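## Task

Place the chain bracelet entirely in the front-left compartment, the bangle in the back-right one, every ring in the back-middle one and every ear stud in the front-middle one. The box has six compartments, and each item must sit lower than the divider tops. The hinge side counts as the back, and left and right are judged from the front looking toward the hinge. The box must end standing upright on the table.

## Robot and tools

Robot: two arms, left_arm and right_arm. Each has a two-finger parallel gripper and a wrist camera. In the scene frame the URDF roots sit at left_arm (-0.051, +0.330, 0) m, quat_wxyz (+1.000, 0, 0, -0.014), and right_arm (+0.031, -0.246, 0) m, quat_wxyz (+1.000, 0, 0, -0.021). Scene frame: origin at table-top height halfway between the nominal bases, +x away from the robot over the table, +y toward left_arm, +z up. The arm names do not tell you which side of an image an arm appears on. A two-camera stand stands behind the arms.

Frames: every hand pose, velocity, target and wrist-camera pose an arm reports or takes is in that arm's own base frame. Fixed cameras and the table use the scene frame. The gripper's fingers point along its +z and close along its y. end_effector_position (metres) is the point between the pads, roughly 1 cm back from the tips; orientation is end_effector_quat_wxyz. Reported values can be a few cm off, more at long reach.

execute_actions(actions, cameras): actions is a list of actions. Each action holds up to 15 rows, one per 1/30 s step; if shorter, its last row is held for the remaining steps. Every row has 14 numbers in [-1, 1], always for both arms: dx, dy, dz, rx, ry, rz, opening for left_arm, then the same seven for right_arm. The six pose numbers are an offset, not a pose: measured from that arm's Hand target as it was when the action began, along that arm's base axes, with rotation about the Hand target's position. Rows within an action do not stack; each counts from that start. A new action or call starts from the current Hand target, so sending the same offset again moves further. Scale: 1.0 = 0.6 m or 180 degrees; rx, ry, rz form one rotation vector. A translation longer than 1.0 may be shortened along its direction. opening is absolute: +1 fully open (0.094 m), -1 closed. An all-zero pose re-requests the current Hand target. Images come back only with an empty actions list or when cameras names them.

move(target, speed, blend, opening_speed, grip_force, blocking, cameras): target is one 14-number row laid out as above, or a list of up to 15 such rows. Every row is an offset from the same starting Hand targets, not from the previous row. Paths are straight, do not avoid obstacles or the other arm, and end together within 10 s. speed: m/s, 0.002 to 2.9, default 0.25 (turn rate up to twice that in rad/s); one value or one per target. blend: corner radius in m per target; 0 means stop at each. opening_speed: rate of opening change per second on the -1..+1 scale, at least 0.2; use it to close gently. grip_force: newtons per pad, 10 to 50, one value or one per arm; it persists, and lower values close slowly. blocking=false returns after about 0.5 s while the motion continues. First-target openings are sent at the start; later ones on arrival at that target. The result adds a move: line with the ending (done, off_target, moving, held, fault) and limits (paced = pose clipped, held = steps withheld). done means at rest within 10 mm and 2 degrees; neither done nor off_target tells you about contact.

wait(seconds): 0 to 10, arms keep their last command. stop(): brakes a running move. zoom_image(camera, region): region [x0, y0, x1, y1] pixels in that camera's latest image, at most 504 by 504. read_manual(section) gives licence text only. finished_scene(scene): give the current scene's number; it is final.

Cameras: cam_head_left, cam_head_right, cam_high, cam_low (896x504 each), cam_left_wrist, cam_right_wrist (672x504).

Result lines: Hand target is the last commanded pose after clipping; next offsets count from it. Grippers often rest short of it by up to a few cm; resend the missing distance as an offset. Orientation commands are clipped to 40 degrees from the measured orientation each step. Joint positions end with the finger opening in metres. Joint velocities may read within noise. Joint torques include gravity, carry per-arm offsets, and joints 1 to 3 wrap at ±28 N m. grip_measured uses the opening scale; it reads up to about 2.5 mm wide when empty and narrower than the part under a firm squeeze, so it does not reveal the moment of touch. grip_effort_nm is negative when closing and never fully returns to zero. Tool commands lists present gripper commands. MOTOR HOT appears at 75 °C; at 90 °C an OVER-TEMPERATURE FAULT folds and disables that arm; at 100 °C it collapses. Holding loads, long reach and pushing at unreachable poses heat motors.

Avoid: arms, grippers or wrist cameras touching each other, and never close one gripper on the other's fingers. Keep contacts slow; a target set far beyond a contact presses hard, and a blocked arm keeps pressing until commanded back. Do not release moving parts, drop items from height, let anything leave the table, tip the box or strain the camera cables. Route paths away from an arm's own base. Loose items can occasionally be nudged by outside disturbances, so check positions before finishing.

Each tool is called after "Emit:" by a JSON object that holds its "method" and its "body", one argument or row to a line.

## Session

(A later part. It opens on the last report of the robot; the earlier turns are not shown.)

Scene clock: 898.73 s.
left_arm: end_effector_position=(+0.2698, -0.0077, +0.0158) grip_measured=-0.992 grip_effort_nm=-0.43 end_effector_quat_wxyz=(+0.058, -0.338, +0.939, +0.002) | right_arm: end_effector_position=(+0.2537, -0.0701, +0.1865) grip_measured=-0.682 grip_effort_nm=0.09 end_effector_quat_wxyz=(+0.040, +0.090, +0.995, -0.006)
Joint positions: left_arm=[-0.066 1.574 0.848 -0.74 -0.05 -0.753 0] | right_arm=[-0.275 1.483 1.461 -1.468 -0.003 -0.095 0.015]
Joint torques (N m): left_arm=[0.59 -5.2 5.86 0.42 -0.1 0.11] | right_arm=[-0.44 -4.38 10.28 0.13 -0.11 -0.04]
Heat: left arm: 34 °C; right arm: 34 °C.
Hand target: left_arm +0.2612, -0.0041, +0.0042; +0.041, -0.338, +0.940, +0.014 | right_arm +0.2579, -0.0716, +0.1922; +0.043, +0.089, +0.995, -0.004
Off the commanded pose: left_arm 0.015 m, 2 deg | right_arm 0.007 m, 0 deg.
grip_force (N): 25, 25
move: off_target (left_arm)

Emit:
{"method": "move", "body": {
  "target": [-0.004, 0, 0.06, 0, 0, 0, -1, 0, 0, 0, 0, 0, 0, -0.68],
  "speed": 0.05,
  "cameras": ["cam_left_wrist"]
}}

Scene clock: 904.27 s.
left_arm: end_effector_position=(+0.2533, -0.0065, +0.0303) grip_measured=-0.992 grip_effort_nm=-0.43 end_effector_quat_wxyz=(+0.026, -0.338, +0.941, +0.016) | right_arm: end_effector_position=(+0.2537, -0.0701, +0.1865) grip_measured=-0.682 grip_effort_nm=0.08 end_effector_quat_wxyz=(+0.040, +0.090, +0.995, -0.006)
Joint positions: left_arm=[-0.065 1.548 0.891 -0.879 -0.05 -0.753 0] | right_arm=[-0.275 1.483 1.461 -1.468 -0.003 -0.095 0.015]
Joint torques (N m): left_arm=[0.38 -9.07 9.63 0.11 -0.11 0.1] | right_arm=[-0.43 -4.38 10.29 0.14 -0.1 -0.03]
Heat: left arm: 34 °C; right arm: 34 °C.
Hand target: left_arm +0.2587, -0.0041, +0.0402; +0.041, -0.337, +0.940, +0.014 | right_arm +0.2579, -0.0716, +0.1922; +0.043, +0.089, +0.995, -0.004
Off the commanded pose: left_arm 0.012 m, 2 deg | right_arm 0.007 m, 0 deg.
grip_force (N): 25, 25
move: off_target (left_arm)
Images, in order (width x height): cam_left_wrist 672x504.

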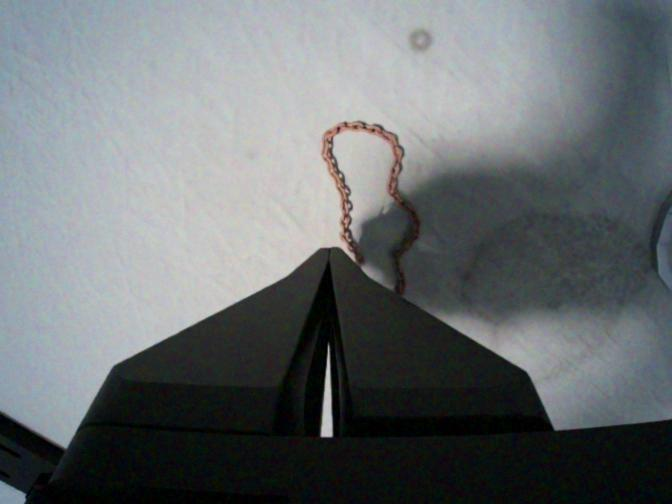

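Emit:
{"method": "move", "body": {
  "target": [-0.01, 0, 0.075, 0, 0, 0, -0.2, 0, 0, 0, 0, 0, 0, -0.68],
  "speed": 0.1,
  "cameras": ["cam_left_wrist"]
}}

Scene clock: 911.00 s.
left_arm: end_effector_position=(+0.2495, -0.0062, +0.0759) grip_measured=-0.202 grip_effort_nm=0.14 end_effector_quat_wxyz=(+0.027, -0.338, +0.941, +0.015) | right_arm: end_effector_position=(+0.2537, -0.0701, +0.1865) grip_measured=-0.682 grip_effort_nm=0.08 end_effector_quat_wxyz=(+0.040, +0.090, +0.995, -0.006)
Joint positions: left_arm=[-0.065 1.472 1.011 -1.072 -0.05 -0.753 0.037] | right_arm=[-0.275 1.483 1.461 -1.468 -0.003 -0.095 0.015]
Joint torques (N m): left_arm=[0.36 -8.49 10.02 0.15 -0.1 0.07] | right_arm=[-0.46 -4.4 10.28 0.13 -0.1 -0.04]
Heat: left arm: 35 °C; right arm: 34 °C.
Hand target: left_arm +0.2528, -0.0041, +0.0853; +0.041, -0.338, +0.940, +0.014 | right_arm +0.2579, -0.0716, +0.1922; +0.043, +0.089, +0.995, -0.004
Off the commanded pose: left_arm 0.010 m, 2 deg | right_arm 0.007 m, 0 deg.
grip_force (N): 25, 25
move: done
Images, in order (width x height): cam_left_wrist 672x504.

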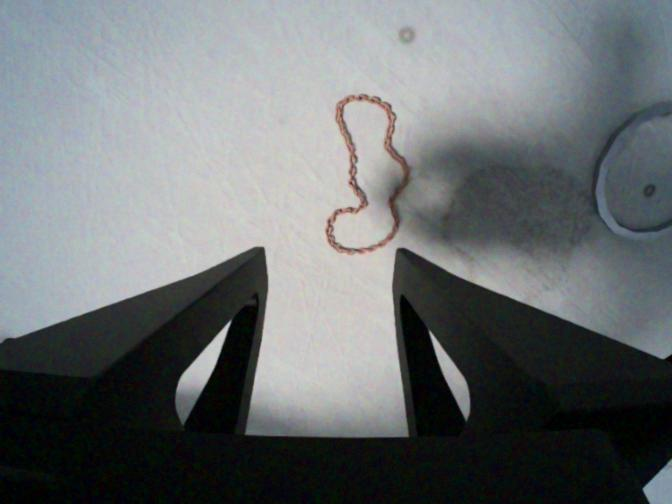

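Emit:
{"method": "move", "body": {
  "target": [0.0095, -0.0257, -0.1055, -0.0186, 0.0233, -0.001, 0.25, 0, 0, 0, 0, 0, 0, -0.68],
  "speed": 0.1,
  "cameras": ["cam_left_wrist"]
}}

Scene clock: 930.23 s.
left_arm: end_effector_position=(+0.2617, -0.0170, +0.0292) grip_measured=+0.248 grip_effort_nm=0.14 end_effector_quat_wxyz=(+0.007, -0.336, +0.942, -0.002) | right_arm: end_effector_position=(+0.2537, -0.0701, +0.1865) grip_measured=-0.682 grip_effort_nm=0.09 end_effector_quat_wxyz=(+0.040, +0.090, +0.995, -0.006)
Joint positions: left_arm=[-0.07 1.603 0.943 -0.896 -0.002 -0.755 0.059] | right_arm=[-0.275 1.483 1.461 -1.468 -0.003 -0.095 0.015]
Joint torques (N m): left_arm=[-0.55 -5.91 6.78 0.32 0.1 -0.05] | right_arm=[-0.39 -4.41 10.3 0.14 -0.11 -0.03]
Heat: left arm: 36 °C; right arm: 34 °C.
Hand target: left_arm +0.2585, -0.0196, +0.0220; -0.003, -0.336, +0.942, -0.001 | right_arm +0.2579, -0.0716, +0.1922; +0.043, +0.089, +0.995, -0.004
Off the commanded pose: left_arm 0.008 m, 1 deg | right_arm 0.007 m, 0 deg.
grip_force (N): 25, 25
move: done
Images, in order (width x height): cam_left_wrist 672x504.

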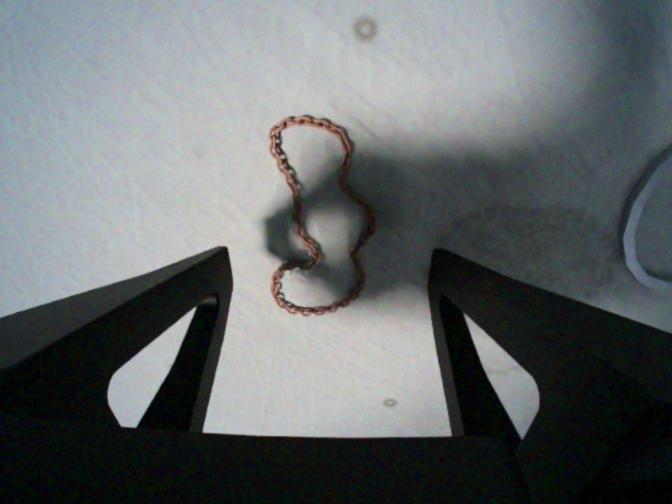

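Emit:
{"method": "move", "body": {
  "target": [-0.001, -0.0095, -0.0335, 0, 0, 0, 0.2, 0, 0, 0, 0, 0, 0, -0.68],
  "speed": 0.04,
  "cameras": ["cam_left_wrist"]
}}

Scene clock: 942.90 s.
left_arm: end_effector_position=(+0.2623, -0.0228, +0.0138) grip_measured=+0.202 grip_effort_nm=-0.09 end_effector_quat_wxyz=(+0.009, -0.336, +0.942, -0.004) | right_arm: end_effector_position=(+0.2537, -0.0701, +0.1865) grip_measured=-0.682 grip_effort_nm=0.08 end_effector_quat_wxyz=(+0.040, +0.090, +0.995, -0.006)
Joint positions: left_arm=[-0.091 1.63 0.904 -0.825 0 -0.776 0.056] | right_arm=[-0.275 1.483 1.461 -1.468 -0.003 -0.095 0.015]
Joint torques (N m): left_arm=[-0.64 -5.29 5.53 0.47 0.04 -0.07] | right_arm=[-0.44 -4.41 10.29 0.13 -0.11 -0.04]
Heat: left arm: 35 °C; right arm: 34 °C.
Hand target: left_arm +0.2579, -0.0252, +0.0019; -0.003, -0.336, +0.942, -0.001 | right_arm +0.2579, -0.0716, +0.1922; +0.043, +0.089, +0.995, -0.004
Off the commanded pose: left_arm 0.013 m, 1 deg | right_arm 0.007 m, 0 deg.
grip_force (N): 25, 25
move: off_target (left_arm)
Images, in order (width x height): cam_left_wrist 672x504.

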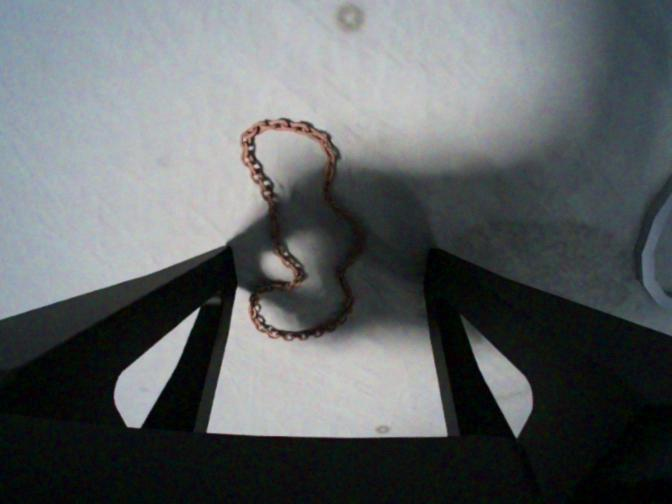

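Emit:
{"method": "move", "body": {
  "target": [
    [0, 0, -0.005, 0, 0, 0, 0.2, 0, 0, 0, 0, 0, 0, -0.68],
    [0, 0, -0.005, 0, 0, 0, -1, 0, 0, 0, 0, 0, 0, -0.68]
  ],
  "speed": 0.03,
  "opening_speed": 0.3,
  "cameras": ["cam_left_wrist"]
}}

Scene clock: 953.37 s.
left_arm: end_effector_position=(+0.2652, -0.0244, +0.0134) grip_measured=-0.910 grip_effort_nm=-0.53 end_effector_quat_wxyz=(+0.013, -0.336, +0.942, -0.010) | right_arm: end_effector_position=(+0.2537, -0.0701, +0.1865) grip_measured=-0.682 grip_effort_nm=0.08 end_effector_quat_wxyz=(+0.040, +0.090, +0.995, -0.006)
Joint positions: left_arm=[-0.091 1.63 0.902 -0.811 0.007 -0.777 0.004] | right_arm=[-0.275 1.483 1.461 -1.468 -0.003 -0.095 0.015]
Joint torques (N m): left_arm=[-0.69 -4.86 5.27 0.48 -0.01 -0.06] | right_arm=[-0.42 -4.38 10.28 0.13 -0.1 -0.04]
Heat: left arm: 34 °C; right arm: 35 °C.
Hand target: left_arm +0.2578, -0.0252, -0.0011; -0.003, -0.336, +0.942, -0.001 | right_arm +0.2579, -0.0716, +0.1922; +0.043, +0.089, +0.995, -0.004
Off the commanded pose: left_arm 0.016 m, 2 deg | right_arm 0.007 m, 0 deg.
grip_force (N): 25, 25
move: off_target (left_arm); target 2's new opening was sent with left_arm's hand 0.016 m and 1 deg from that target
Images, in order (width x height): cam_left_wrist 672x504.

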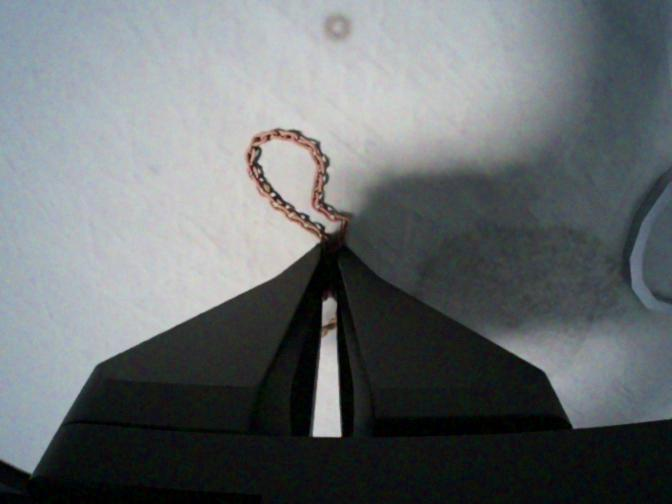

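Emit:
{"method": "move", "body": {
  "target": [
    [0.0103, 0.0013, 0.03, 0, 0, 0, -1, 0, 0, 0, 0, 0, 0, -0.68],
    [0.0103, 0.0013, 0.12, 0, 0, 0, -1, 0, 0, 0, 0, 0, 0, -0.68]
  ],
  "speed": [0.04, 0.08],
  "blend": [0.01, 0],
  "cameras": ["cam_left_wrist"]
}}

Scene clock: 961.77 s.
left_arm: end_effector_position=(+0.2600, -0.0239, +0.0608) grip_measured=-0.992 grip_effort_nm=-0.43 end_effector_quat_wxyz=(-0.017, -0.336, +0.942, +0.004) | right_arm: end_effector_position=(+0.2537, -0.0701, +0.1865) grip_measured=-0.682 grip_effort_nm=0.08 end_effector_quat_wxyz=(+0.040, +0.090, +0.995, -0.006)
Joint positions: left_arm=[-0.091 1.601 1.075 -1.079 0.007 -0.777 0] | right_arm=[-0.275 1.483 1.461 -1.468 -0.003 -0.095 0.015]
Joint torques (N m): left_arm=[-0.16 -9.77 9.73 -0.06 -0.01 -0.02] | right_arm=[-0.44 -4.37 10.25 0.14 -0.1 -0.03]
Heat: left arm: 34 °C; right arm: 35 °C.
Hand target: left_arm +0.2640, -0.0244, +0.0708; -0.003, -0.336, +0.942, -0.001 | right_arm +0.2579, -0.0716, +0.1922; +0.043, +0.089, +0.995, -0.004
Off the commanded pose: left_arm 0.011 m, 2 deg | right_arm 0.007 m, 0 deg.
grip_force (N): 25, 25
move: off_target (left_arm); blend cut to 0.0092 m at target 1
Images, in order (width x height): cam_left_wrist 672x504.

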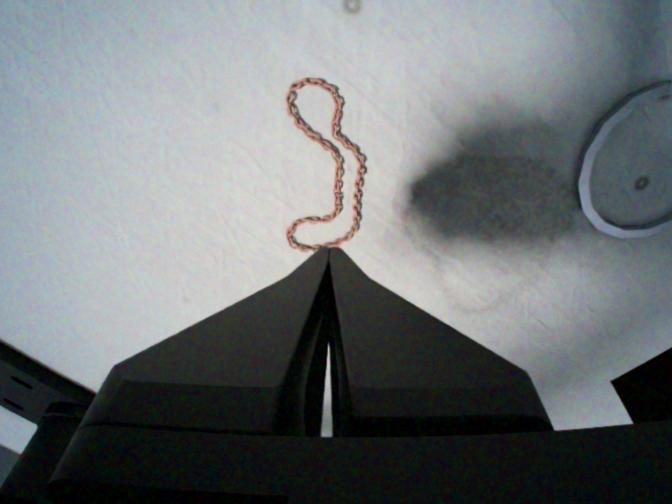

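Emit:
{"method": "move", "body": {
  "target": [
    [0.0, 0.0, 0.02, 0, 0, 0, -0.7, 0, 0, 0, 0, 0, 0, -0.68],
    [0.0337, 0.0265, -0.0813, 0, 0, 0, -0.76, 0, 0, 0, 0, 0, 0, -0.68]
  ],
  "speed": 0.1,
  "blend": [0.02, 0],
  "cameras": ["cam_left_wrist"]
}}

Scene clock: 988.60 s.
left_arm: end_effector_position=(+0.2873, -0.0106, +0.0304) grip_measured=-0.758 grip_effort_nm=-0.10 end_effector_quat_wxyz=(+0.007, -0.337, +0.941, -0.006) | right_arm: end_effector_position=(+0.2537, -0.0701, +0.1865) grip_measured=-0.682 grip_effort_nm=0.08 end_effector_quat_wxyz=(+0.040, +0.090, +0.995, -0.006)
Joint positions: left_arm=[-0.036 1.692 1.045 -0.907 0.007 -0.724 0.011] | right_arm=[-0.275 1.483 1.461 -1.468 -0.003 -0.095 0.015]
Joint torques (N m): left_arm=[0.5 -6.72 6.75 0.3 0 0.12] | right_arm=[-0.44 -4.38 10.26 0.13 -0.11 -0.04]
Heat: left arm: 34 °C; right arm: 35 °C.
Hand target: left_arm +0.2842, -0.0085, +0.0220; -0.003, -0.336, +0.942, -0.001 | right_arm +0.2579, -0.0716, +0.1922; +0.043, +0.089, +0.995, -0.004
Off the commanded pose: left_arm 0.009 m, 1 deg | right_arm 0.007 m, 0 deg.
grip_force (N): 25, 25
move: done; blend cut to 0.0061 m at target 1
Images, in order (width x height): cam_left_wrist 672x504.

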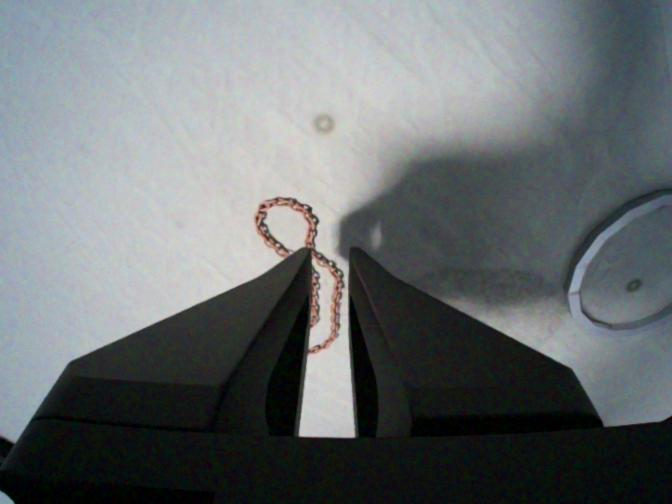

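Emit:
{"method": "move", "body": {
  "target": [
    [0.0, 0.0, 0.05, 0.03, -0.036, 0, -0.7, 0, 0, 0, 0, 0, 0, -0.68],
    [0.008, 0.0122, 0.025, 0.0988, -0.1202, 0, -0.76, 0, 0, 0, 0, 0, 0, -0.68]
  ],
  "speed": 0.12,
  "blend": [0.02, 0],
  "cameras": ["cam_left_wrist"]
}}

Scene clock: 1026.93 s.
left_arm: end_effector_position=(+0.2902, -0.0036, +0.0329) grip_measured=-0.758 grip_effort_nm=-0.10 end_effector_quat_wxyz=(+0.212, -0.324, +0.919, +0.078) | right_arm: end_effector_position=(+0.2537, -0.0701, +0.1865) grip_measured=-0.682 grip_effort_nm=0.09 end_effector_quat_wxyz=(+0.040, +0.090, +0.995, -0.006)
Joint positions: left_arm=[-0.236 1.469 0.738 -0.553 -0.359 -0.862 0.011] | right_arm=[-0.275 1.483 1.461 -1.468 -0.003 -0.095 0.015]
Joint torques (N m): left_arm=[-0.54 -8.79 6.68 0.77 -0.39 -0.07] | right_arm=[-0.47 -4.38 10.3 0.13 -0.1 -0.04]
Heat: left arm: 34 °C; right arm: 35 °C.
Hand target: left_arm +0.2890, -0.0013, +0.0370; +0.224, -0.327, +0.915, +0.081 | right_arm +0.2579, -0.0716, +0.1922; +0.043, +0.089, +0.995, -0.004
Off the commanded pose: left_arm 0.005 m, 2 deg | right_arm 0.007 m, 0 deg.
grip_force (N): 25, 25
move: done
Images, in order (width x height): cam_left_wrist 672x504.

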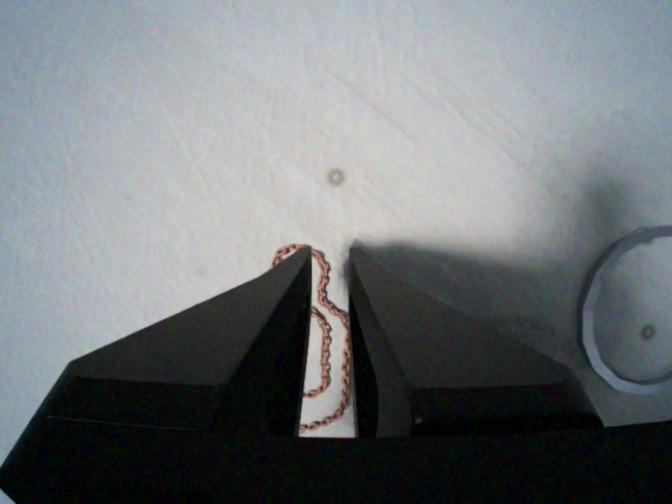

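Emit:
{"method": "move", "body": {
  "target": [-0.0045, 0.0035, -0.046, 0, 0, 0, -0.76, 0, 0, 0, 0, 0, 0, -0.68],
  "speed": 0.04,
  "cameras": ["cam_left_wrist"]
}}

Scene clock: 1049.03 s.
left_arm: end_effector_position=(+0.2912, -0.0038, +0.0167) grip_measured=-0.758 grip_effort_nm=-0.11 end_effector_quat_wxyz=(+0.230, -0.327, +0.914, +0.066) | right_arm: end_effector_position=(+0.2537, -0.0701, +0.1865) grip_measured=-0.682 grip_effort_nm=0.09 end_effector_quat_wxyz=(+0.040, +0.090, +0.995, -0.006)
Joint positions: left_arm=[-0.236 1.479 0.657 -0.418 -0.36 -0.862 0.011] | right_arm=[-0.275 1.483 1.461 -1.468 -0.003 -0.095 0.015]
Joint torques (N m): left_arm=[0.05 -4.83 6.53 0.86 -0.39 0] | right_arm=[-0.43 -4.37 10.26 0.14 -0.1 -0.05]
Heat: left arm: 33 °C; right arm: 35 °C.
Hand target: left_arm +0.2864, +0.0008, +0.0095; +0.224, -0.327, +0.915, +0.081 | right_arm +0.2579, -0.0716, +0.1922; +0.043, +0.089, +0.995, -0.004
Off the commanded pose: left_arm 0.010 m, 2 deg | right_arm 0.007 m, 0 deg.
grip_force (N): 25, 25
move: done
Images, in order (width x height): cam_left_wrist 672x504.

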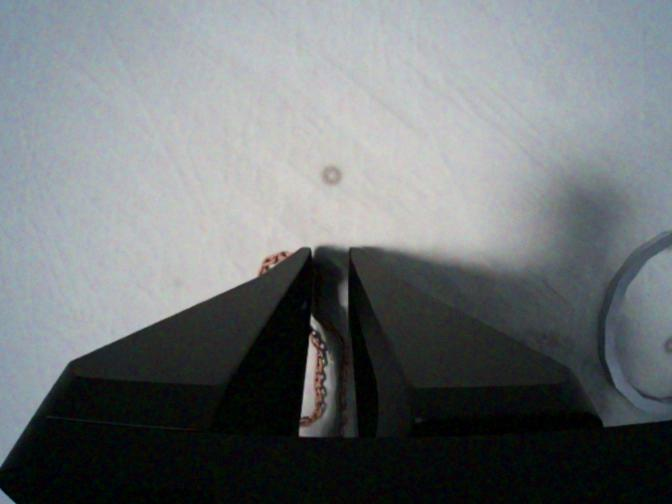

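Emit:
{"method": "zoom_image", "body": {
  "camera": "cam_left_wrist",
  "region": [245, 235, 395, 375]
}}

Scaled by 3.360 from the camera's 672x504 image, which has a finer 960x720 frame.

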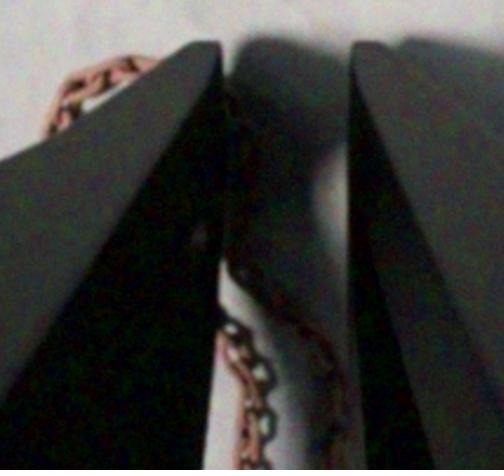

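Emit:
{"method": "move", "body": {
  "target": [
    [0, 0, -0.005, 0, 0, 0, -0.76, 0, 0, 0, 0, 0, 0, -0.68],
    [0, 0, -0.005, 0, 0, 0, -1, 0, 0, 0, 0, 0, 0, -0.68]
  ],
  "speed": 0.03,
  "opening_speed": 0.25,
  "cameras": ["cam_left_wrist"]
}}

Scene clock: 1059.87 s.
left_arm: end_effector_position=(+0.2941, -0.0039, +0.0164) grip_measured=-0.985 grip_effort_nm=-0.51 end_effector_quat_wxyz=(+0.236, -0.328, +0.913, +0.064) | right_arm: end_effector_position=(+0.2537, -0.0701, +0.1865) grip_measured=-0.682 grip_effort_nm=0.09 end_effector_quat_wxyz=(+0.040, +0.090, +0.995, -0.006)
Joint positions: left_arm=[-0.236 1.484 0.654 -0.398 -0.363 -0.862 0.001] | right_arm=[-0.275 1.483 1.461 -1.468 -0.003 -0.095 0.015]
Joint torques (N m): left_arm=[0.02 -4.63 6.26 0.79 -0.34 0] | right_arm=[-0.43 -4.4 10.29 0.13 -0.1 -0.04]
Heat: left arm: 33 °C; right arm: 35 °C.
Hand target: left_arm +0.2864, +0.0008, +0.0064; +0.224, -0.327, +0.915, +0.081 | right_arm +0.2579, -0.0716, +0.1922; +0.043, +0.089, +0.995, -0.004
Off the commanded pose: left_arm 0.013 m, 2 deg | right_arm 0.007 m, 0 deg.
grip_force (N): 25, 25
move: off_target (left_arm); target 2's new opening was sent with left_arm's hand 0.012 m and 2 deg from that target
Images, in order (width x height): cam_left_wrist 672x504.

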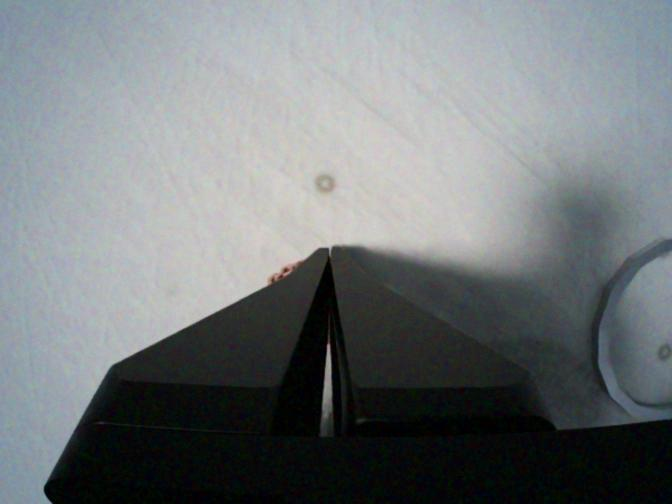

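Emit:
{"method": "move", "body": {
  "target": [
    [0.013, -0.008, 0.035, 0, 0, 0, -1, 0, 0, 0, 0, 0, 0, -0.68],
    [0.013, -0.008, 0.12, 0, 0, 0, -1, 0, 0, 0, 0, 0, 0, -0.68]
  ],
  "speed": [0.03, 0.06],
  "blend": [0.01, 0],
  "cameras": ["cam_left_wrist"]
}}

Scene clock: 1068.00 s.
left_arm: end_effector_position=(+0.2903, -0.0038, +0.0663) grip_measured=-0.990 grip_effort_nm=-0.53 end_effector_quat_wxyz=(+0.209, -0.324, +0.919, +0.083) | right_arm: end_effector_position=(+0.2537, -0.0701, +0.1865) grip_measured=-0.682 grip_effort_nm=0.08 end_effector_quat_wxyz=(+0.040, +0.090, +0.995, -0.006)
Joint positions: left_arm=[-0.241 1.42 0.843 -0.719 -0.366 -0.868 0] | right_arm=[-0.275 1.483 1.461 -1.468 -0.003 -0.095 0.015]
Joint torques (N m): left_arm=[-0.65 -8.31 10.51 0.54 -0.37 -0.07] | right_arm=[-0.46 -4.38 10.26 0.14 -0.09 -0.04]
Heat: left arm: 33 °C; right arm: 35 °C.
Hand target: left_arm +0.2941, -0.0039, +0.0784; +0.224, -0.327, +0.915, +0.081 | right_arm +0.2579, -0.0716, +0.1922; +0.043, +0.089, +0.995, -0.004
Off the commanded pose: left_arm 0.013 m, 2 deg | right_arm 0.007 m, 0 deg.
grip_force (N): 25, 25
move: off_target (left_arm)
Images, in order (width x height): cam_left_wrist 672x504.

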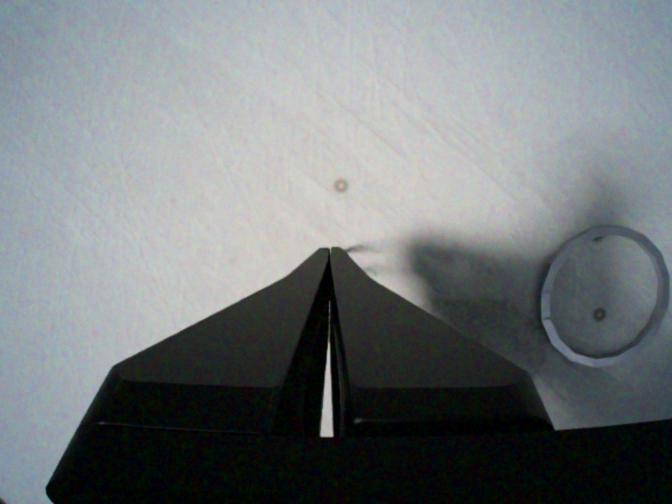

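Emit:
{"method": "move", "body": {
  "target": [0, 0, 0.12, 0, 0, 0, -1, 0, 0, 0, 0, 0, 0, -0.68],
  "speed": 0.1,
  "cameras": ["cam_left_wrist", "cam_head_left", "cam_low"]
}}

Scene clock: 1073.37 s.
left_arm: end_effector_position=(+0.2933, -0.0046, +0.1386) grip_measured=-0.990 grip_effort_nm=-0.52 end_effector_quat_wxyz=(+0.210, -0.324, +0.919, +0.082) | right_arm: end_effector_position=(+0.2537, -0.0701, +0.1865) grip_measured=-0.682 grip_effort_nm=0.08 end_effector_quat_wxyz=(+0.040, +0.090, +0.995, -0.006)
Joint positions: left_arm=[-0.241 1.376 1.099 -1.017 -0.366 -0.868 0] | right_arm=[-0.275 1.483 1.461 -1.468 -0.003 -0.095 0.015]
Joint torques (N m): left_arm=[-0.57 -8.09 10.77 0.53 -0.36 -0.06] | right_arm=[-0.43 -4.37 10.29 0.14 -0.1 -0.03]
Heat: left arm: 34 °C; right arm: 35 °C.
Hand target: left_arm +0.2941, -0.0039, +0.1505; +0.224, -0.327, +0.915, +0.081 | right_arm +0.2579, -0.0716, +0.1922; +0.043, +0.089, +0.995, -0.004
Off the commanded pose: left_arm 0.012 m, 2 deg | right_arm 0.007 m, 0 deg.
grip_force (N): 25, 25
move: off_target (left_arm)
Images, in order (width x height): cam_head_left 896x504, cam_low 896x504, cam_left_wrist 672x504.

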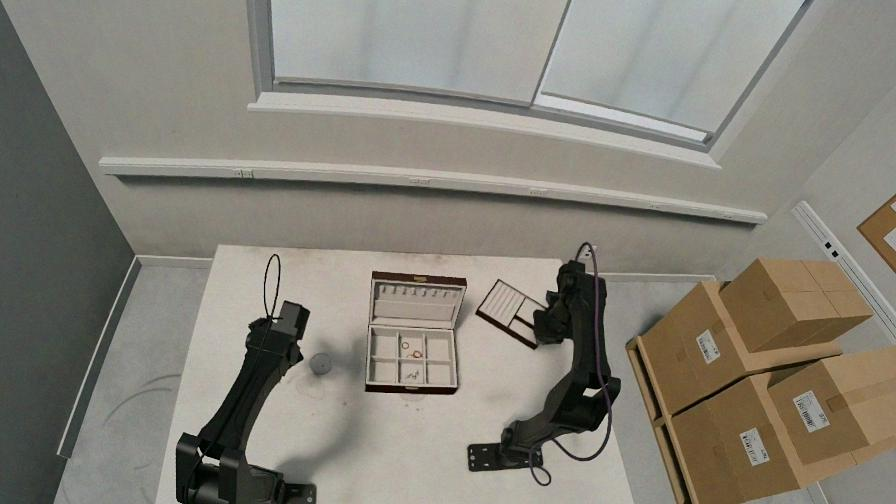

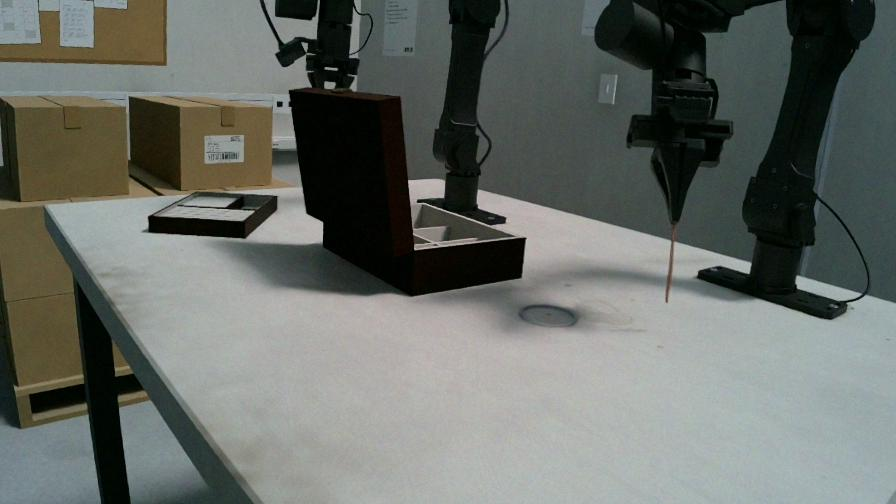

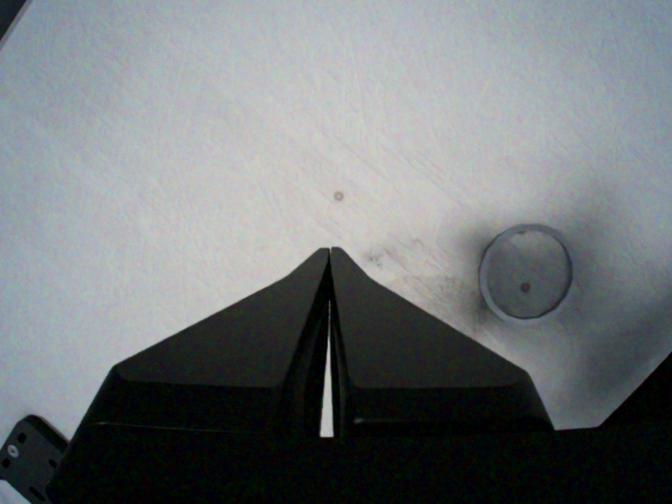

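Emit:
{"method": "move", "body": {
  "target": [
    [-0.0235, -0.0435, 0.1075, -0.0077, 0.0245, -0.0485, -1, 0, 0, 0, 0, 0, 0, -0.68],
    [0.0098, -0.3268, 0.1075, -0.0384, 0.1223, -0.2427, -1, 0, 0, 0, 0, 0, 0, -0.68],
    [0.0465, -0.4468, 0.0742, -0.0384, 0.1223, -0.2427, -1, 0, 0, 0, 0, 0, 0, -0.68]
  ],
  "speed": [0.12, 0.15, 0.08],
  "blend": [0.03, 0.03, 0],
  "cameras": ["cam_left_wrist", "cam_high", "cam_low"]
}}

Scene clock: 1107.87 s.
left_arm: end_effector_position=(+0.3201, -0.2681, +0.2018) grip_measured=-0.990 grip_effort_nm=-0.53 end_effector_quat_wxyz=(+0.081, +0.046, +0.995, -0.029) | right_arm: end_effector_position=(+0.2537, -0.0701, +0.1865) grip_measured=-0.682 grip_effort_nm=0.08 end_effector_quat_wxyz=(+0.040, +0.090, +0.995, -0.006)
Joint positions: left_arm=[-0.724 2.06 2.215 -1.562 -0.057 -0.627 0] | right_arm=[-0.275 1.483 1.461 -1.468 -0.003 -0.095 0.015]
Joint torques (N m): left_arm=[-0.29 -9.46 10.22 0.36 0 -0.09] | right_arm=[-0.46 -4.38 10.29 0.14 -0.11 -0.04]
Heat: left arm: 37 °C; right arm: 35 °C.
Hand target: left_arm +0.3221, -0.2720, +0.1950; +0.044, +0.043, +0.998, -0.002 | right_arm +0.2579, -0.0716, +0.1922; +0.043, +0.089, +0.995, -0.004
Off the commanded pose: left_arm 0.008 m, 5 deg | right_arm 0.007 m, 0 deg.
joint sent to its limit (left arm) — joint 4 (wrist pitch), lower limit. The joint targets are off in orientation, not in position.
grip_force (N): 25, 25
move: off_target (left_arm)
Images, in order (width x height): cam_high 896x504, cam_low 896x504, cam_left_wrist 672x504.

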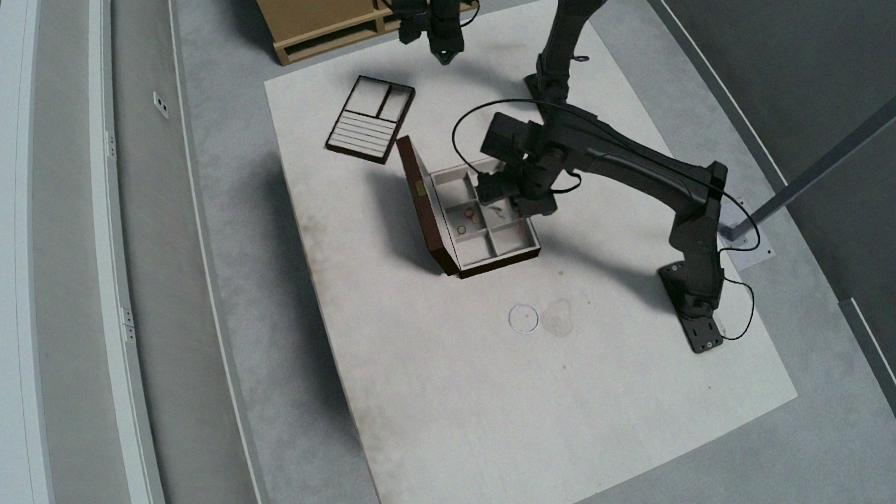

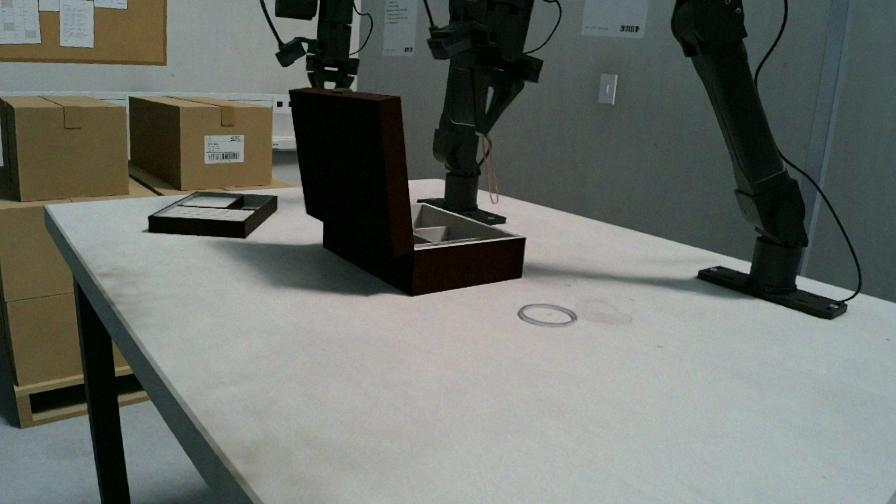

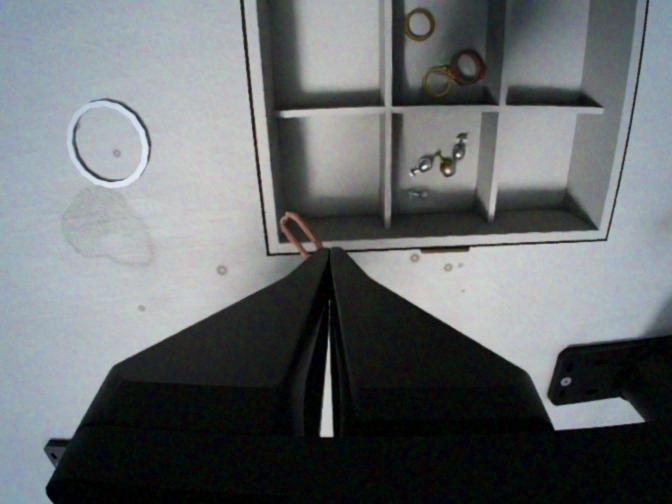

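Emit:
{"method": "wait", "body": {
  "seconds": 1,
  "cameras": ["cam_left_wrist", "cam_low"]
}}

Emit:
{"method": "zoom_image", "body": {
  "camera": "cam_low",
  "region": [400, 80, 620, 320]
}}

Scene clock: 1132.13 s.
left_arm: end_effector_position=(+0.3201, -0.2681, +0.2018) grip_measured=-0.990 grip_effort_nm=-0.52 end_effector_quat_wxyz=(+0.081, +0.046, +0.995, -0.029) | right_arm: end_effector_position=(+0.2537, -0.0701, +0.1865) grip_measured=-0.682 grip_effort_nm=0.08 end_effector_quat_wxyz=(+0.040, +0.090, +0.995, -0.006)
Joint positions: left_arm=[-0.724 2.06 2.215 -1.562 -0.057 -0.628 0] | right_arm=[-0.275 1.483 1.461 -1.468 -0.003 -0.095 0.015]
Joint torques (N m): left_arm=[-0.25 -9.55 10.22 0.41 -0.01 -0.05] | right_arm=[-0.42 -4.4 10.29 0.13 -0.11 -0.03]
Heat: left arm: 36 °C; right arm: 35 °C.
Hand target: left_arm +0.3221, -0.2720, +0.1950; +0.044, +0.043, +0.998, -0.002 | right_arm +0.2579, -0.0716, +0.1922; +0.043, +0.089, +0.995, -0.004
Tool commands: left_gripper/opening=-1.0 right_gripper/opening=-0.68
Off the commanded pose: left_arm 0.008 m, 5 deg | right_arm 0.007 m, 0 deg.
grip_force (N): 25, 25
wait: 1.00 s; at rest from the start
Images, in order (width x height): cam_low 896x504, cam_left_wrist 672x504.

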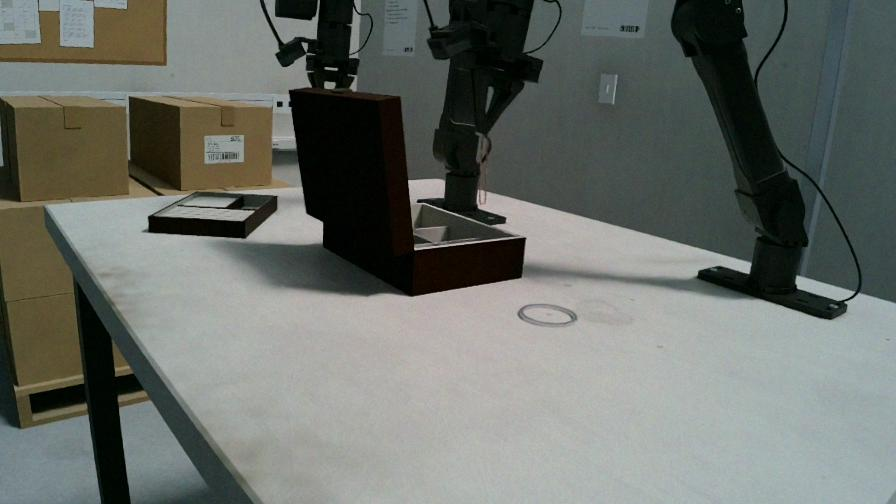

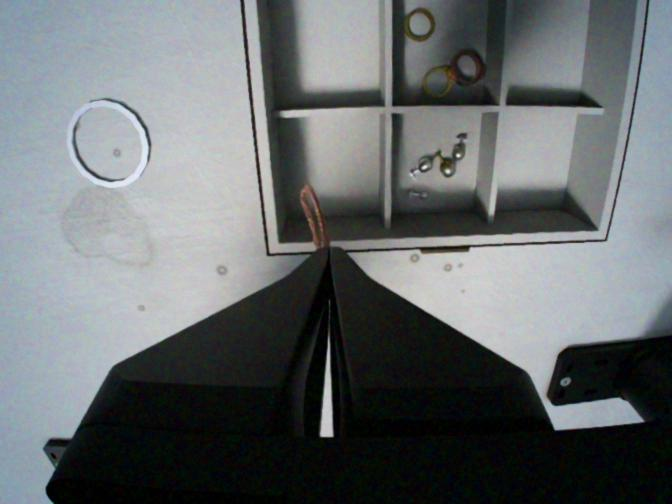

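Scaled by 2.100 from the camera's 896x504 image, which has a finer 1280x720 frame.

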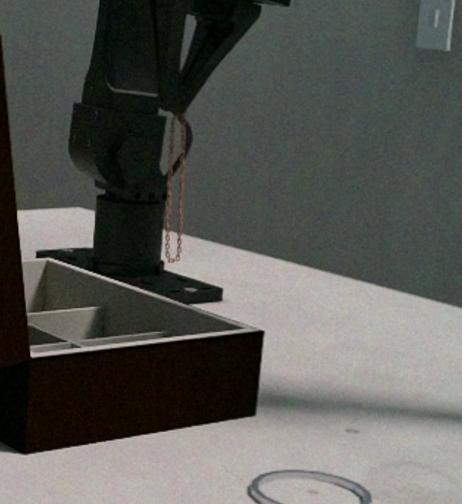

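Emit:
{"method": "move", "body": {
  "target": [-0.0182, -0.0152, -0.0867, 0, 0, 0, -1, 0, 0, 0, 0, 0, 0, -0.68],
  "speed": 0.06
}}

Emit:
{"method": "wait", "body": {
  "seconds": 1,
  "cameras": ["cam_left_wrist"]
}}

Scene clock: 1155.27 s.
left_arm: end_effector_position=(+0.3118, -0.2784, +0.1596) grip_measured=-0.990 grip_effort_nm=-0.52 end_effector_quat_wxyz=(+0.059, +0.044, +0.997, -0.013) | right_arm: end_effector_position=(+0.2537, -0.0701, +0.1865) grip_measured=-0.682 grip_effort_nm=0.08 end_effector_quat_wxyz=(+0.040, +0.090, +0.995, -0.006)
Joint positions: left_arm=[-0.756 2.067 2.058 -1.455 -0.057 -0.665 0] | right_arm=[-0.275 1.483 1.461 -1.468 -0.003 -0.095 0.015]
Joint torques (N m): left_arm=[-0.39 -9.72 7.27 0.48 -0.02 -0.04] | right_arm=[-0.44 -4.37 10.29 0.14 -0.1 -0.05]
Heat: left arm: 36 °C; right arm: 35 °C.
Hand target: left_arm +0.3111, -0.2811, +0.1431; +0.044, +0.043, +0.998, -0.002 | right_arm +0.2579, -0.0716, +0.1922; +0.043, +0.089, +0.995, -0.004
Off the commanded pose: left_arm 0.017 m, 2 deg | right_arm 0.007 m, 0 deg.
grip_force (N): 25, 25
move: off_target (left_arm)

Scene clock: 1156.27 s.
left_arm: end_effector_position=(+0.3119, -0.2785, +0.1596) grip_measured=-0.990 grip_effort_nm=-0.52 end_effector_quat_wxyz=(+0.059, +0.043, +0.997, -0.014) | right_arm: end_effector_position=(+0.2537, -0.0701, +0.1865) grip_measured=-0.682 grip_effort_nm=0.09 end_effector_quat_wxyz=(+0.040, +0.090, +0.995, -0.006)
Joint positions: left_arm=[-0.756 2.067 2.058 -1.454 -0.057 -0.666 0] | right_arm=[-0.275 1.483 1.461 -1.468 -0.003 -0.095 0.015]
Joint torques (N m): left_arm=[-0.42 -9.68 7.17 0.47 0.01 -0.06] | right_arm=[-0.43 -4.4 10.26 0.14 -0.1 -0.03]
Heat: left arm: 36 °C; right arm: 35 °C.
Hand target: left_arm +0.3112, -0.2811, +0.1431; +0.045, +0.043, +0.998, -0.002 | right_arm +0.2579, -0.0716, +0.1922; +0.043, +0.089, +0.995, -0.004
Tool commands: left_gripper/opening=-1.0 right_gripper/opening=-0.68
Off the commanded pose: left_arm 0.017 m, 2 deg | right_arm 0.007 m, 0 deg.
grip_force (N): 25, 25
wait: 1.00 s; at rest by 0.17 s
Images, in order (width x height): cam_left_wrist 672x504.

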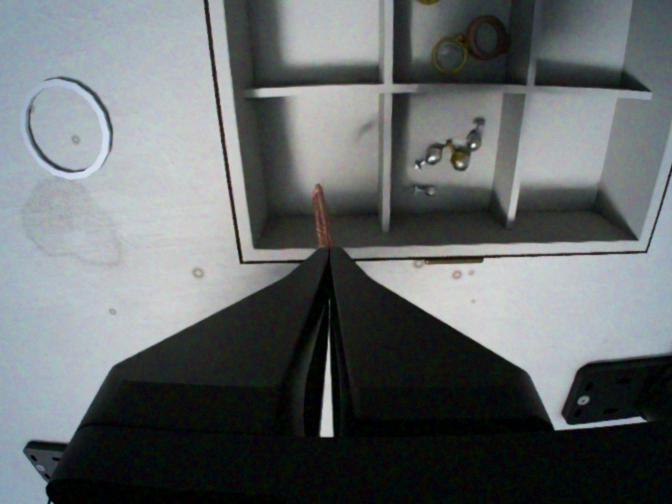

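Emit:
{"method": "move", "body": {
  "target": [
    [-0.0037, -0.0017, -0.09, 0, 0, 0, -1, 0, 0, 0, 0, 0, 0, -0.68],
    [0.0348, -0.0037, -0.1483, 0, 0, 0, -1, 0, 0, 0, 0, 0, 0, -0.68]
  ],
  "speed": 0.06,
  "blend": [0.01, 0],
  "cameras": ["cam_left_wrist"]
}}

Scene clock: 1176.00 s.
left_arm: end_effector_position=(+0.3332, -0.2859, +0.0724) grip_measured=-0.990 grip_effort_nm=-0.52 end_effector_quat_wxyz=(+0.060, +0.041, +0.997, -0.013) | right_arm: end_effector_position=(+0.2537, -0.0701, +0.1865) grip_measured=-0.682 grip_effort_nm=0.08 end_effector_quat_wxyz=(+0.040, +0.090, +0.995, -0.006)
Joint positions: left_arm=[-0.735 2.131 1.807 -1.136 -0.057 -0.649 0] | right_arm=[-0.275 1.483 1.461 -1.468 -0.003 -0.095 0.015]
Joint torques (N m): left_arm=[0.43 -10.21 7.38 0.44 0.04 0.11] | right_arm=[-0.46 -4.37 10.28 0.13 -0.1 -0.03]
Heat: left arm: 35 °C; right arm: 36 °C.
Hand target: left_arm +0.3319, -0.2833, +0.0540; +0.044, +0.043, +0.998, -0.002 | right_arm +0.2579, -0.0716, +0.1922; +0.043, +0.089, +0.995, -0.004
Off the commanded pose: left_arm 0.018 m, 2 deg | right_arm 0.007 m, 0 deg.
grip_force (N): 25, 25
move: off_target (left_arm)
Images, in order (width x height): cam_left_wrist 672x504.

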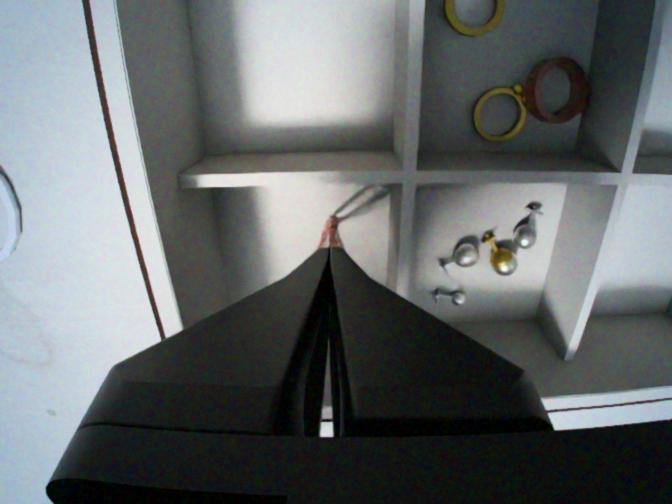

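Emit:
{"method": "move", "body": {
  "target": [-0.0188, 0.0163, -0.057, 0, 0, 0, -1, 0, 0, 0, 0, 0, 0, -0.68],
  "speed": 0.05,
  "cameras": ["cam_left_wrist"]
}}

Scene clock: 1202.20 s.
left_arm: end_effector_position=(+0.3216, -0.2750, +0.0273) grip_measured=-0.990 grip_effort_nm=-0.52 end_effector_quat_wxyz=(+0.048, +0.041, +0.998, -0.003) | right_arm: end_effector_position=(+0.2537, -0.0701, +0.1865) grip_measured=-0.682 grip_effort_nm=0.09 end_effector_quat_wxyz=(+0.040, +0.090, +0.995, -0.006)
Joint positions: left_arm=[-0.734 2.131 1.628 -0.991 -0.057 -0.649 0] | right_arm=[-0.275 1.483 1.461 -1.468 -0.003 -0.095 0.015]
Joint torques (N m): left_arm=[0.28 -12.26 6.48 0.53 0.02 0.11] | right_arm=[-0.44 -4.4 10.29 0.13 -0.11 -0.03]
Heat: left arm: 35 °C; right arm: 36 °C.
Hand target: left_arm +0.3207, -0.2737, +0.0199; +0.045, +0.043, +0.998, -0.002 | right_arm +0.2579, -0.0716, +0.1922; +0.043, +0.089, +0.995, -0.004
Off the commanded pose: left_arm 0.008 m, 0 deg | right_arm 0.007 m, 0 deg.
grip_force (N): 25, 25
move: done
Images, in order (width x height): cam_left_wrist 672x504.

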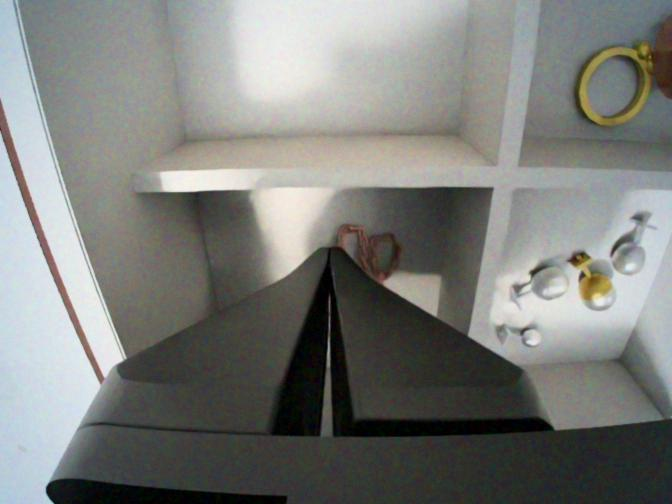

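Emit:
{"method": "move", "body": {
  "target": [
    [0, 0, 0, 0, 0, 0, -0.8, 0, 0, 0, 0, 0, 0, -0.68],
    [0.0015, -0.001, 0.05, 0, 0, 0, -0.8, 0, 0, 0, 0, 0, 0, -0.68],
    [0.0015, -0.001, 0.2, 0, 0, 0, -0.8, 0, 0, 0, 0, 0, 0, -0.68]
  ],
  "speed": [0.05, 0.05, 0.12],
  "blend": [0, 0.01, 0],
  "opening_speed": 0.25,
  "cameras": ["cam_left_wrist"]
}}

Scene clock: 1213.17 s.
left_arm: end_effector_position=(+0.3208, -0.2743, +0.1282) grip_measured=-0.802 grip_effort_nm=0.14 end_effector_quat_wxyz=(+0.037, +0.042, +0.998, +0.006) | right_arm: end_effector_position=(+0.2537, -0.0701, +0.1865) grip_measured=-0.682 grip_effort_nm=0.08 end_effector_quat_wxyz=(+0.040, +0.090, +0.995, -0.006)
Joint positions: left_arm=[-0.734 2.131 2.034 -1.425 -0.057 -0.649 0.009] | right_arm=[-0.275 1.483 1.461 -1.468 -0.003 -0.095 0.015]
Joint torques (N m): left_arm=[0.29 -14.53 10.13 0.14 0.03 0.1] | right_arm=[-0.44 -4.41 10.28 0.13 -0.1 -0.03]
Heat: left arm: 35 °C; right arm: 36 °C.
Hand target: left_arm +0.3216, -0.2742, +0.1398; +0.044, +0.043, +0.998, -0.002 | right_arm +0.2579, -0.0716, +0.1922; +0.043, +0.089, +0.995, -0.004
Off the commanded pose: left_arm 0.012 m, 1 deg | right_arm 0.007 m, 0 deg.
grip_force (N): 25, 25
move: off_target (left_arm)
Images, in order (width x height): cam_left_wrist 672x504.

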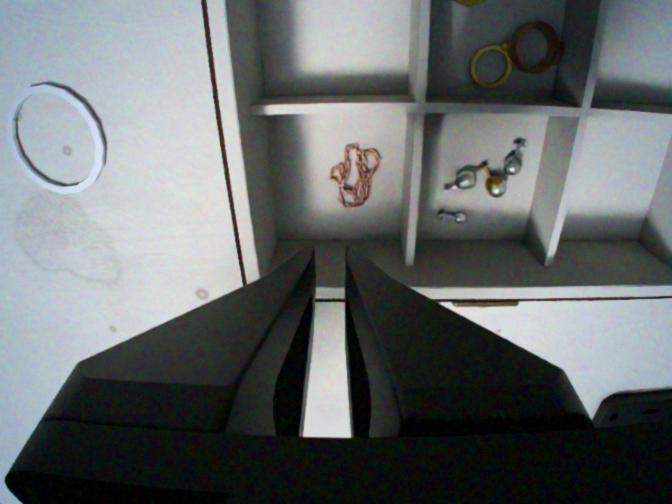

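Emit:
{"method": "move", "body": {
  "target": [
    [-0.011, 0.0653, 0.0503, 0, 0, -0.02, -0.7, 0, 0, 0, 0, 0, 0, -0.68],
    [0.0507, 0.2653, -0.033, 0, 0, -0.0753, -0.5, 0, 0, 0, 0, 0, 0, -0.68]
  ],
  "speed": 0.18,
  "blend": [0.03, 0],
  "cameras": ["cam_left_wrist"]
}}

Scene clock: 1382.97 s.
left_arm: end_effector_position=(+0.3540, -0.1125, +0.1092) grip_measured=-0.502 grip_effort_nm=0.14 end_effector_quat_wxyz=(+0.027, +0.156, +0.987, +0.001) | right_arm: end_effector_position=(+0.2537, -0.0701, +0.1865) grip_measured=-0.682 grip_effort_nm=0.08 end_effector_quat_wxyz=(+0.040, +0.090, +0.995, -0.006)
Joint positions: left_arm=[-0.316 1.905 1.63 -1.244 -0.011 -0.002 0.023] | right_arm=[-0.275 1.483 1.461 -1.468 -0.003 -0.095 0.015]
Joint torques (N m): left_arm=[-0.38 -14.87 7.12 0.39 0.14 0.12] | right_arm=[-0.46 -4.38 10.28 0.14 -0.11 -0.04]
Heat: left arm: 42 °C; right arm: 36 °C.
Hand target: left_arm +0.3520, -0.1151, +0.1200; +0.044, +0.161, +0.986, -0.007 | right_arm +0.2579, -0.0716, +0.1922; +0.043, +0.089, +0.995, -0.004
Off the commanded pose: left_arm 0.011 m, 2 deg | right_arm 0.007 m, 0 deg.
grip_force (N): 25, 25
move: off_target (left_arm); blend cut to 0.025 m at target 1; target 2's new opening was sent with left_arm's hand 0.011 m and 2 deg from that target
Images, in order (width x height): cam_left_wrist 672x504.

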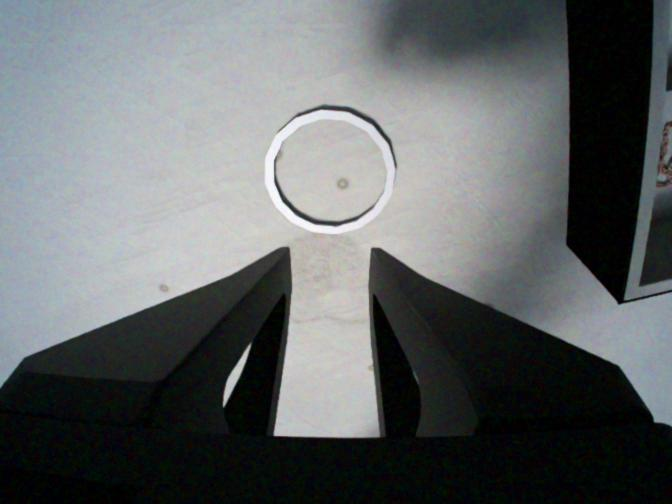

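Emit:
{"method": "move", "body": {
  "target": [-0.005, 0.002, -0.1333, 0.007, 0.0211, 0, 1, 0, 0, 0, 0, 0, 0, -0.68],
  "speed": 0.1,
  "grip_force": 15,
  "cameras": ["cam_left_wrist"]
}}

Scene clock: 1410.33 s.
left_arm: end_effector_position=(+0.3519, -0.1118, +0.0523) grip_measured=+0.998 grip_effort_nm=0.14 end_effector_quat_wxyz=(+0.023, +0.156, +0.987, +0.002) | right_arm: end_effector_position=(+0.2537, -0.0701, +0.1865) grip_measured=-0.682 grip_effort_nm=0.09 end_effector_quat_wxyz=(+0.040, +0.090, +0.995, -0.006)
Joint positions: left_arm=[-0.316 1.934 1.442 -1.033 -0.011 -0.001 0.094] | right_arm=[-0.275 1.483 1.461 -1.468 -0.003 -0.095 0.015]
Joint torques (N m): left_arm=[-0.16 -8.79 7.35 0.35 0.13 0.1] | right_arm=[-0.46 -4.38 10.29 0.13 -0.11 -0.03]
Heat: left arm: 43 °C; right arm: 36 °C.
Hand target: left_arm +0.3490, -0.1139, +0.0401; +0.009, +0.161, +0.987, -0.002 | right_arm +0.2579, -0.0716, +0.1922; +0.043, +0.089, +0.995, -0.004
Off the commanded pose: left_arm 0.013 m, 2 deg | right_arm 0.007 m, 0 deg.
grip_force (N): 15, 15
move: off_target (left_arm)
Images, in order (width x height): cam_left_wrist 672x504.

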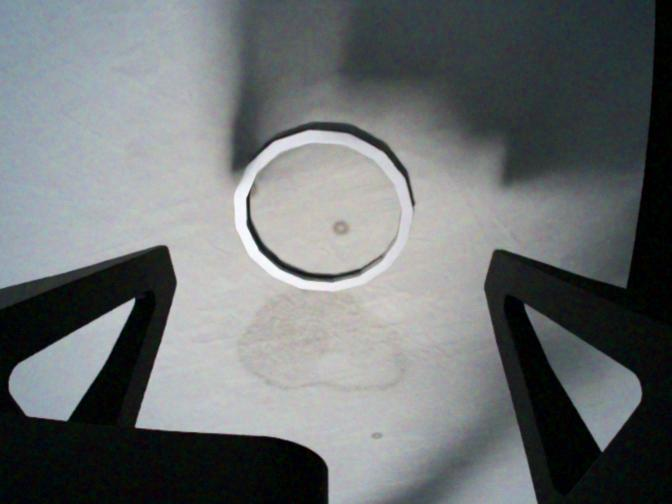

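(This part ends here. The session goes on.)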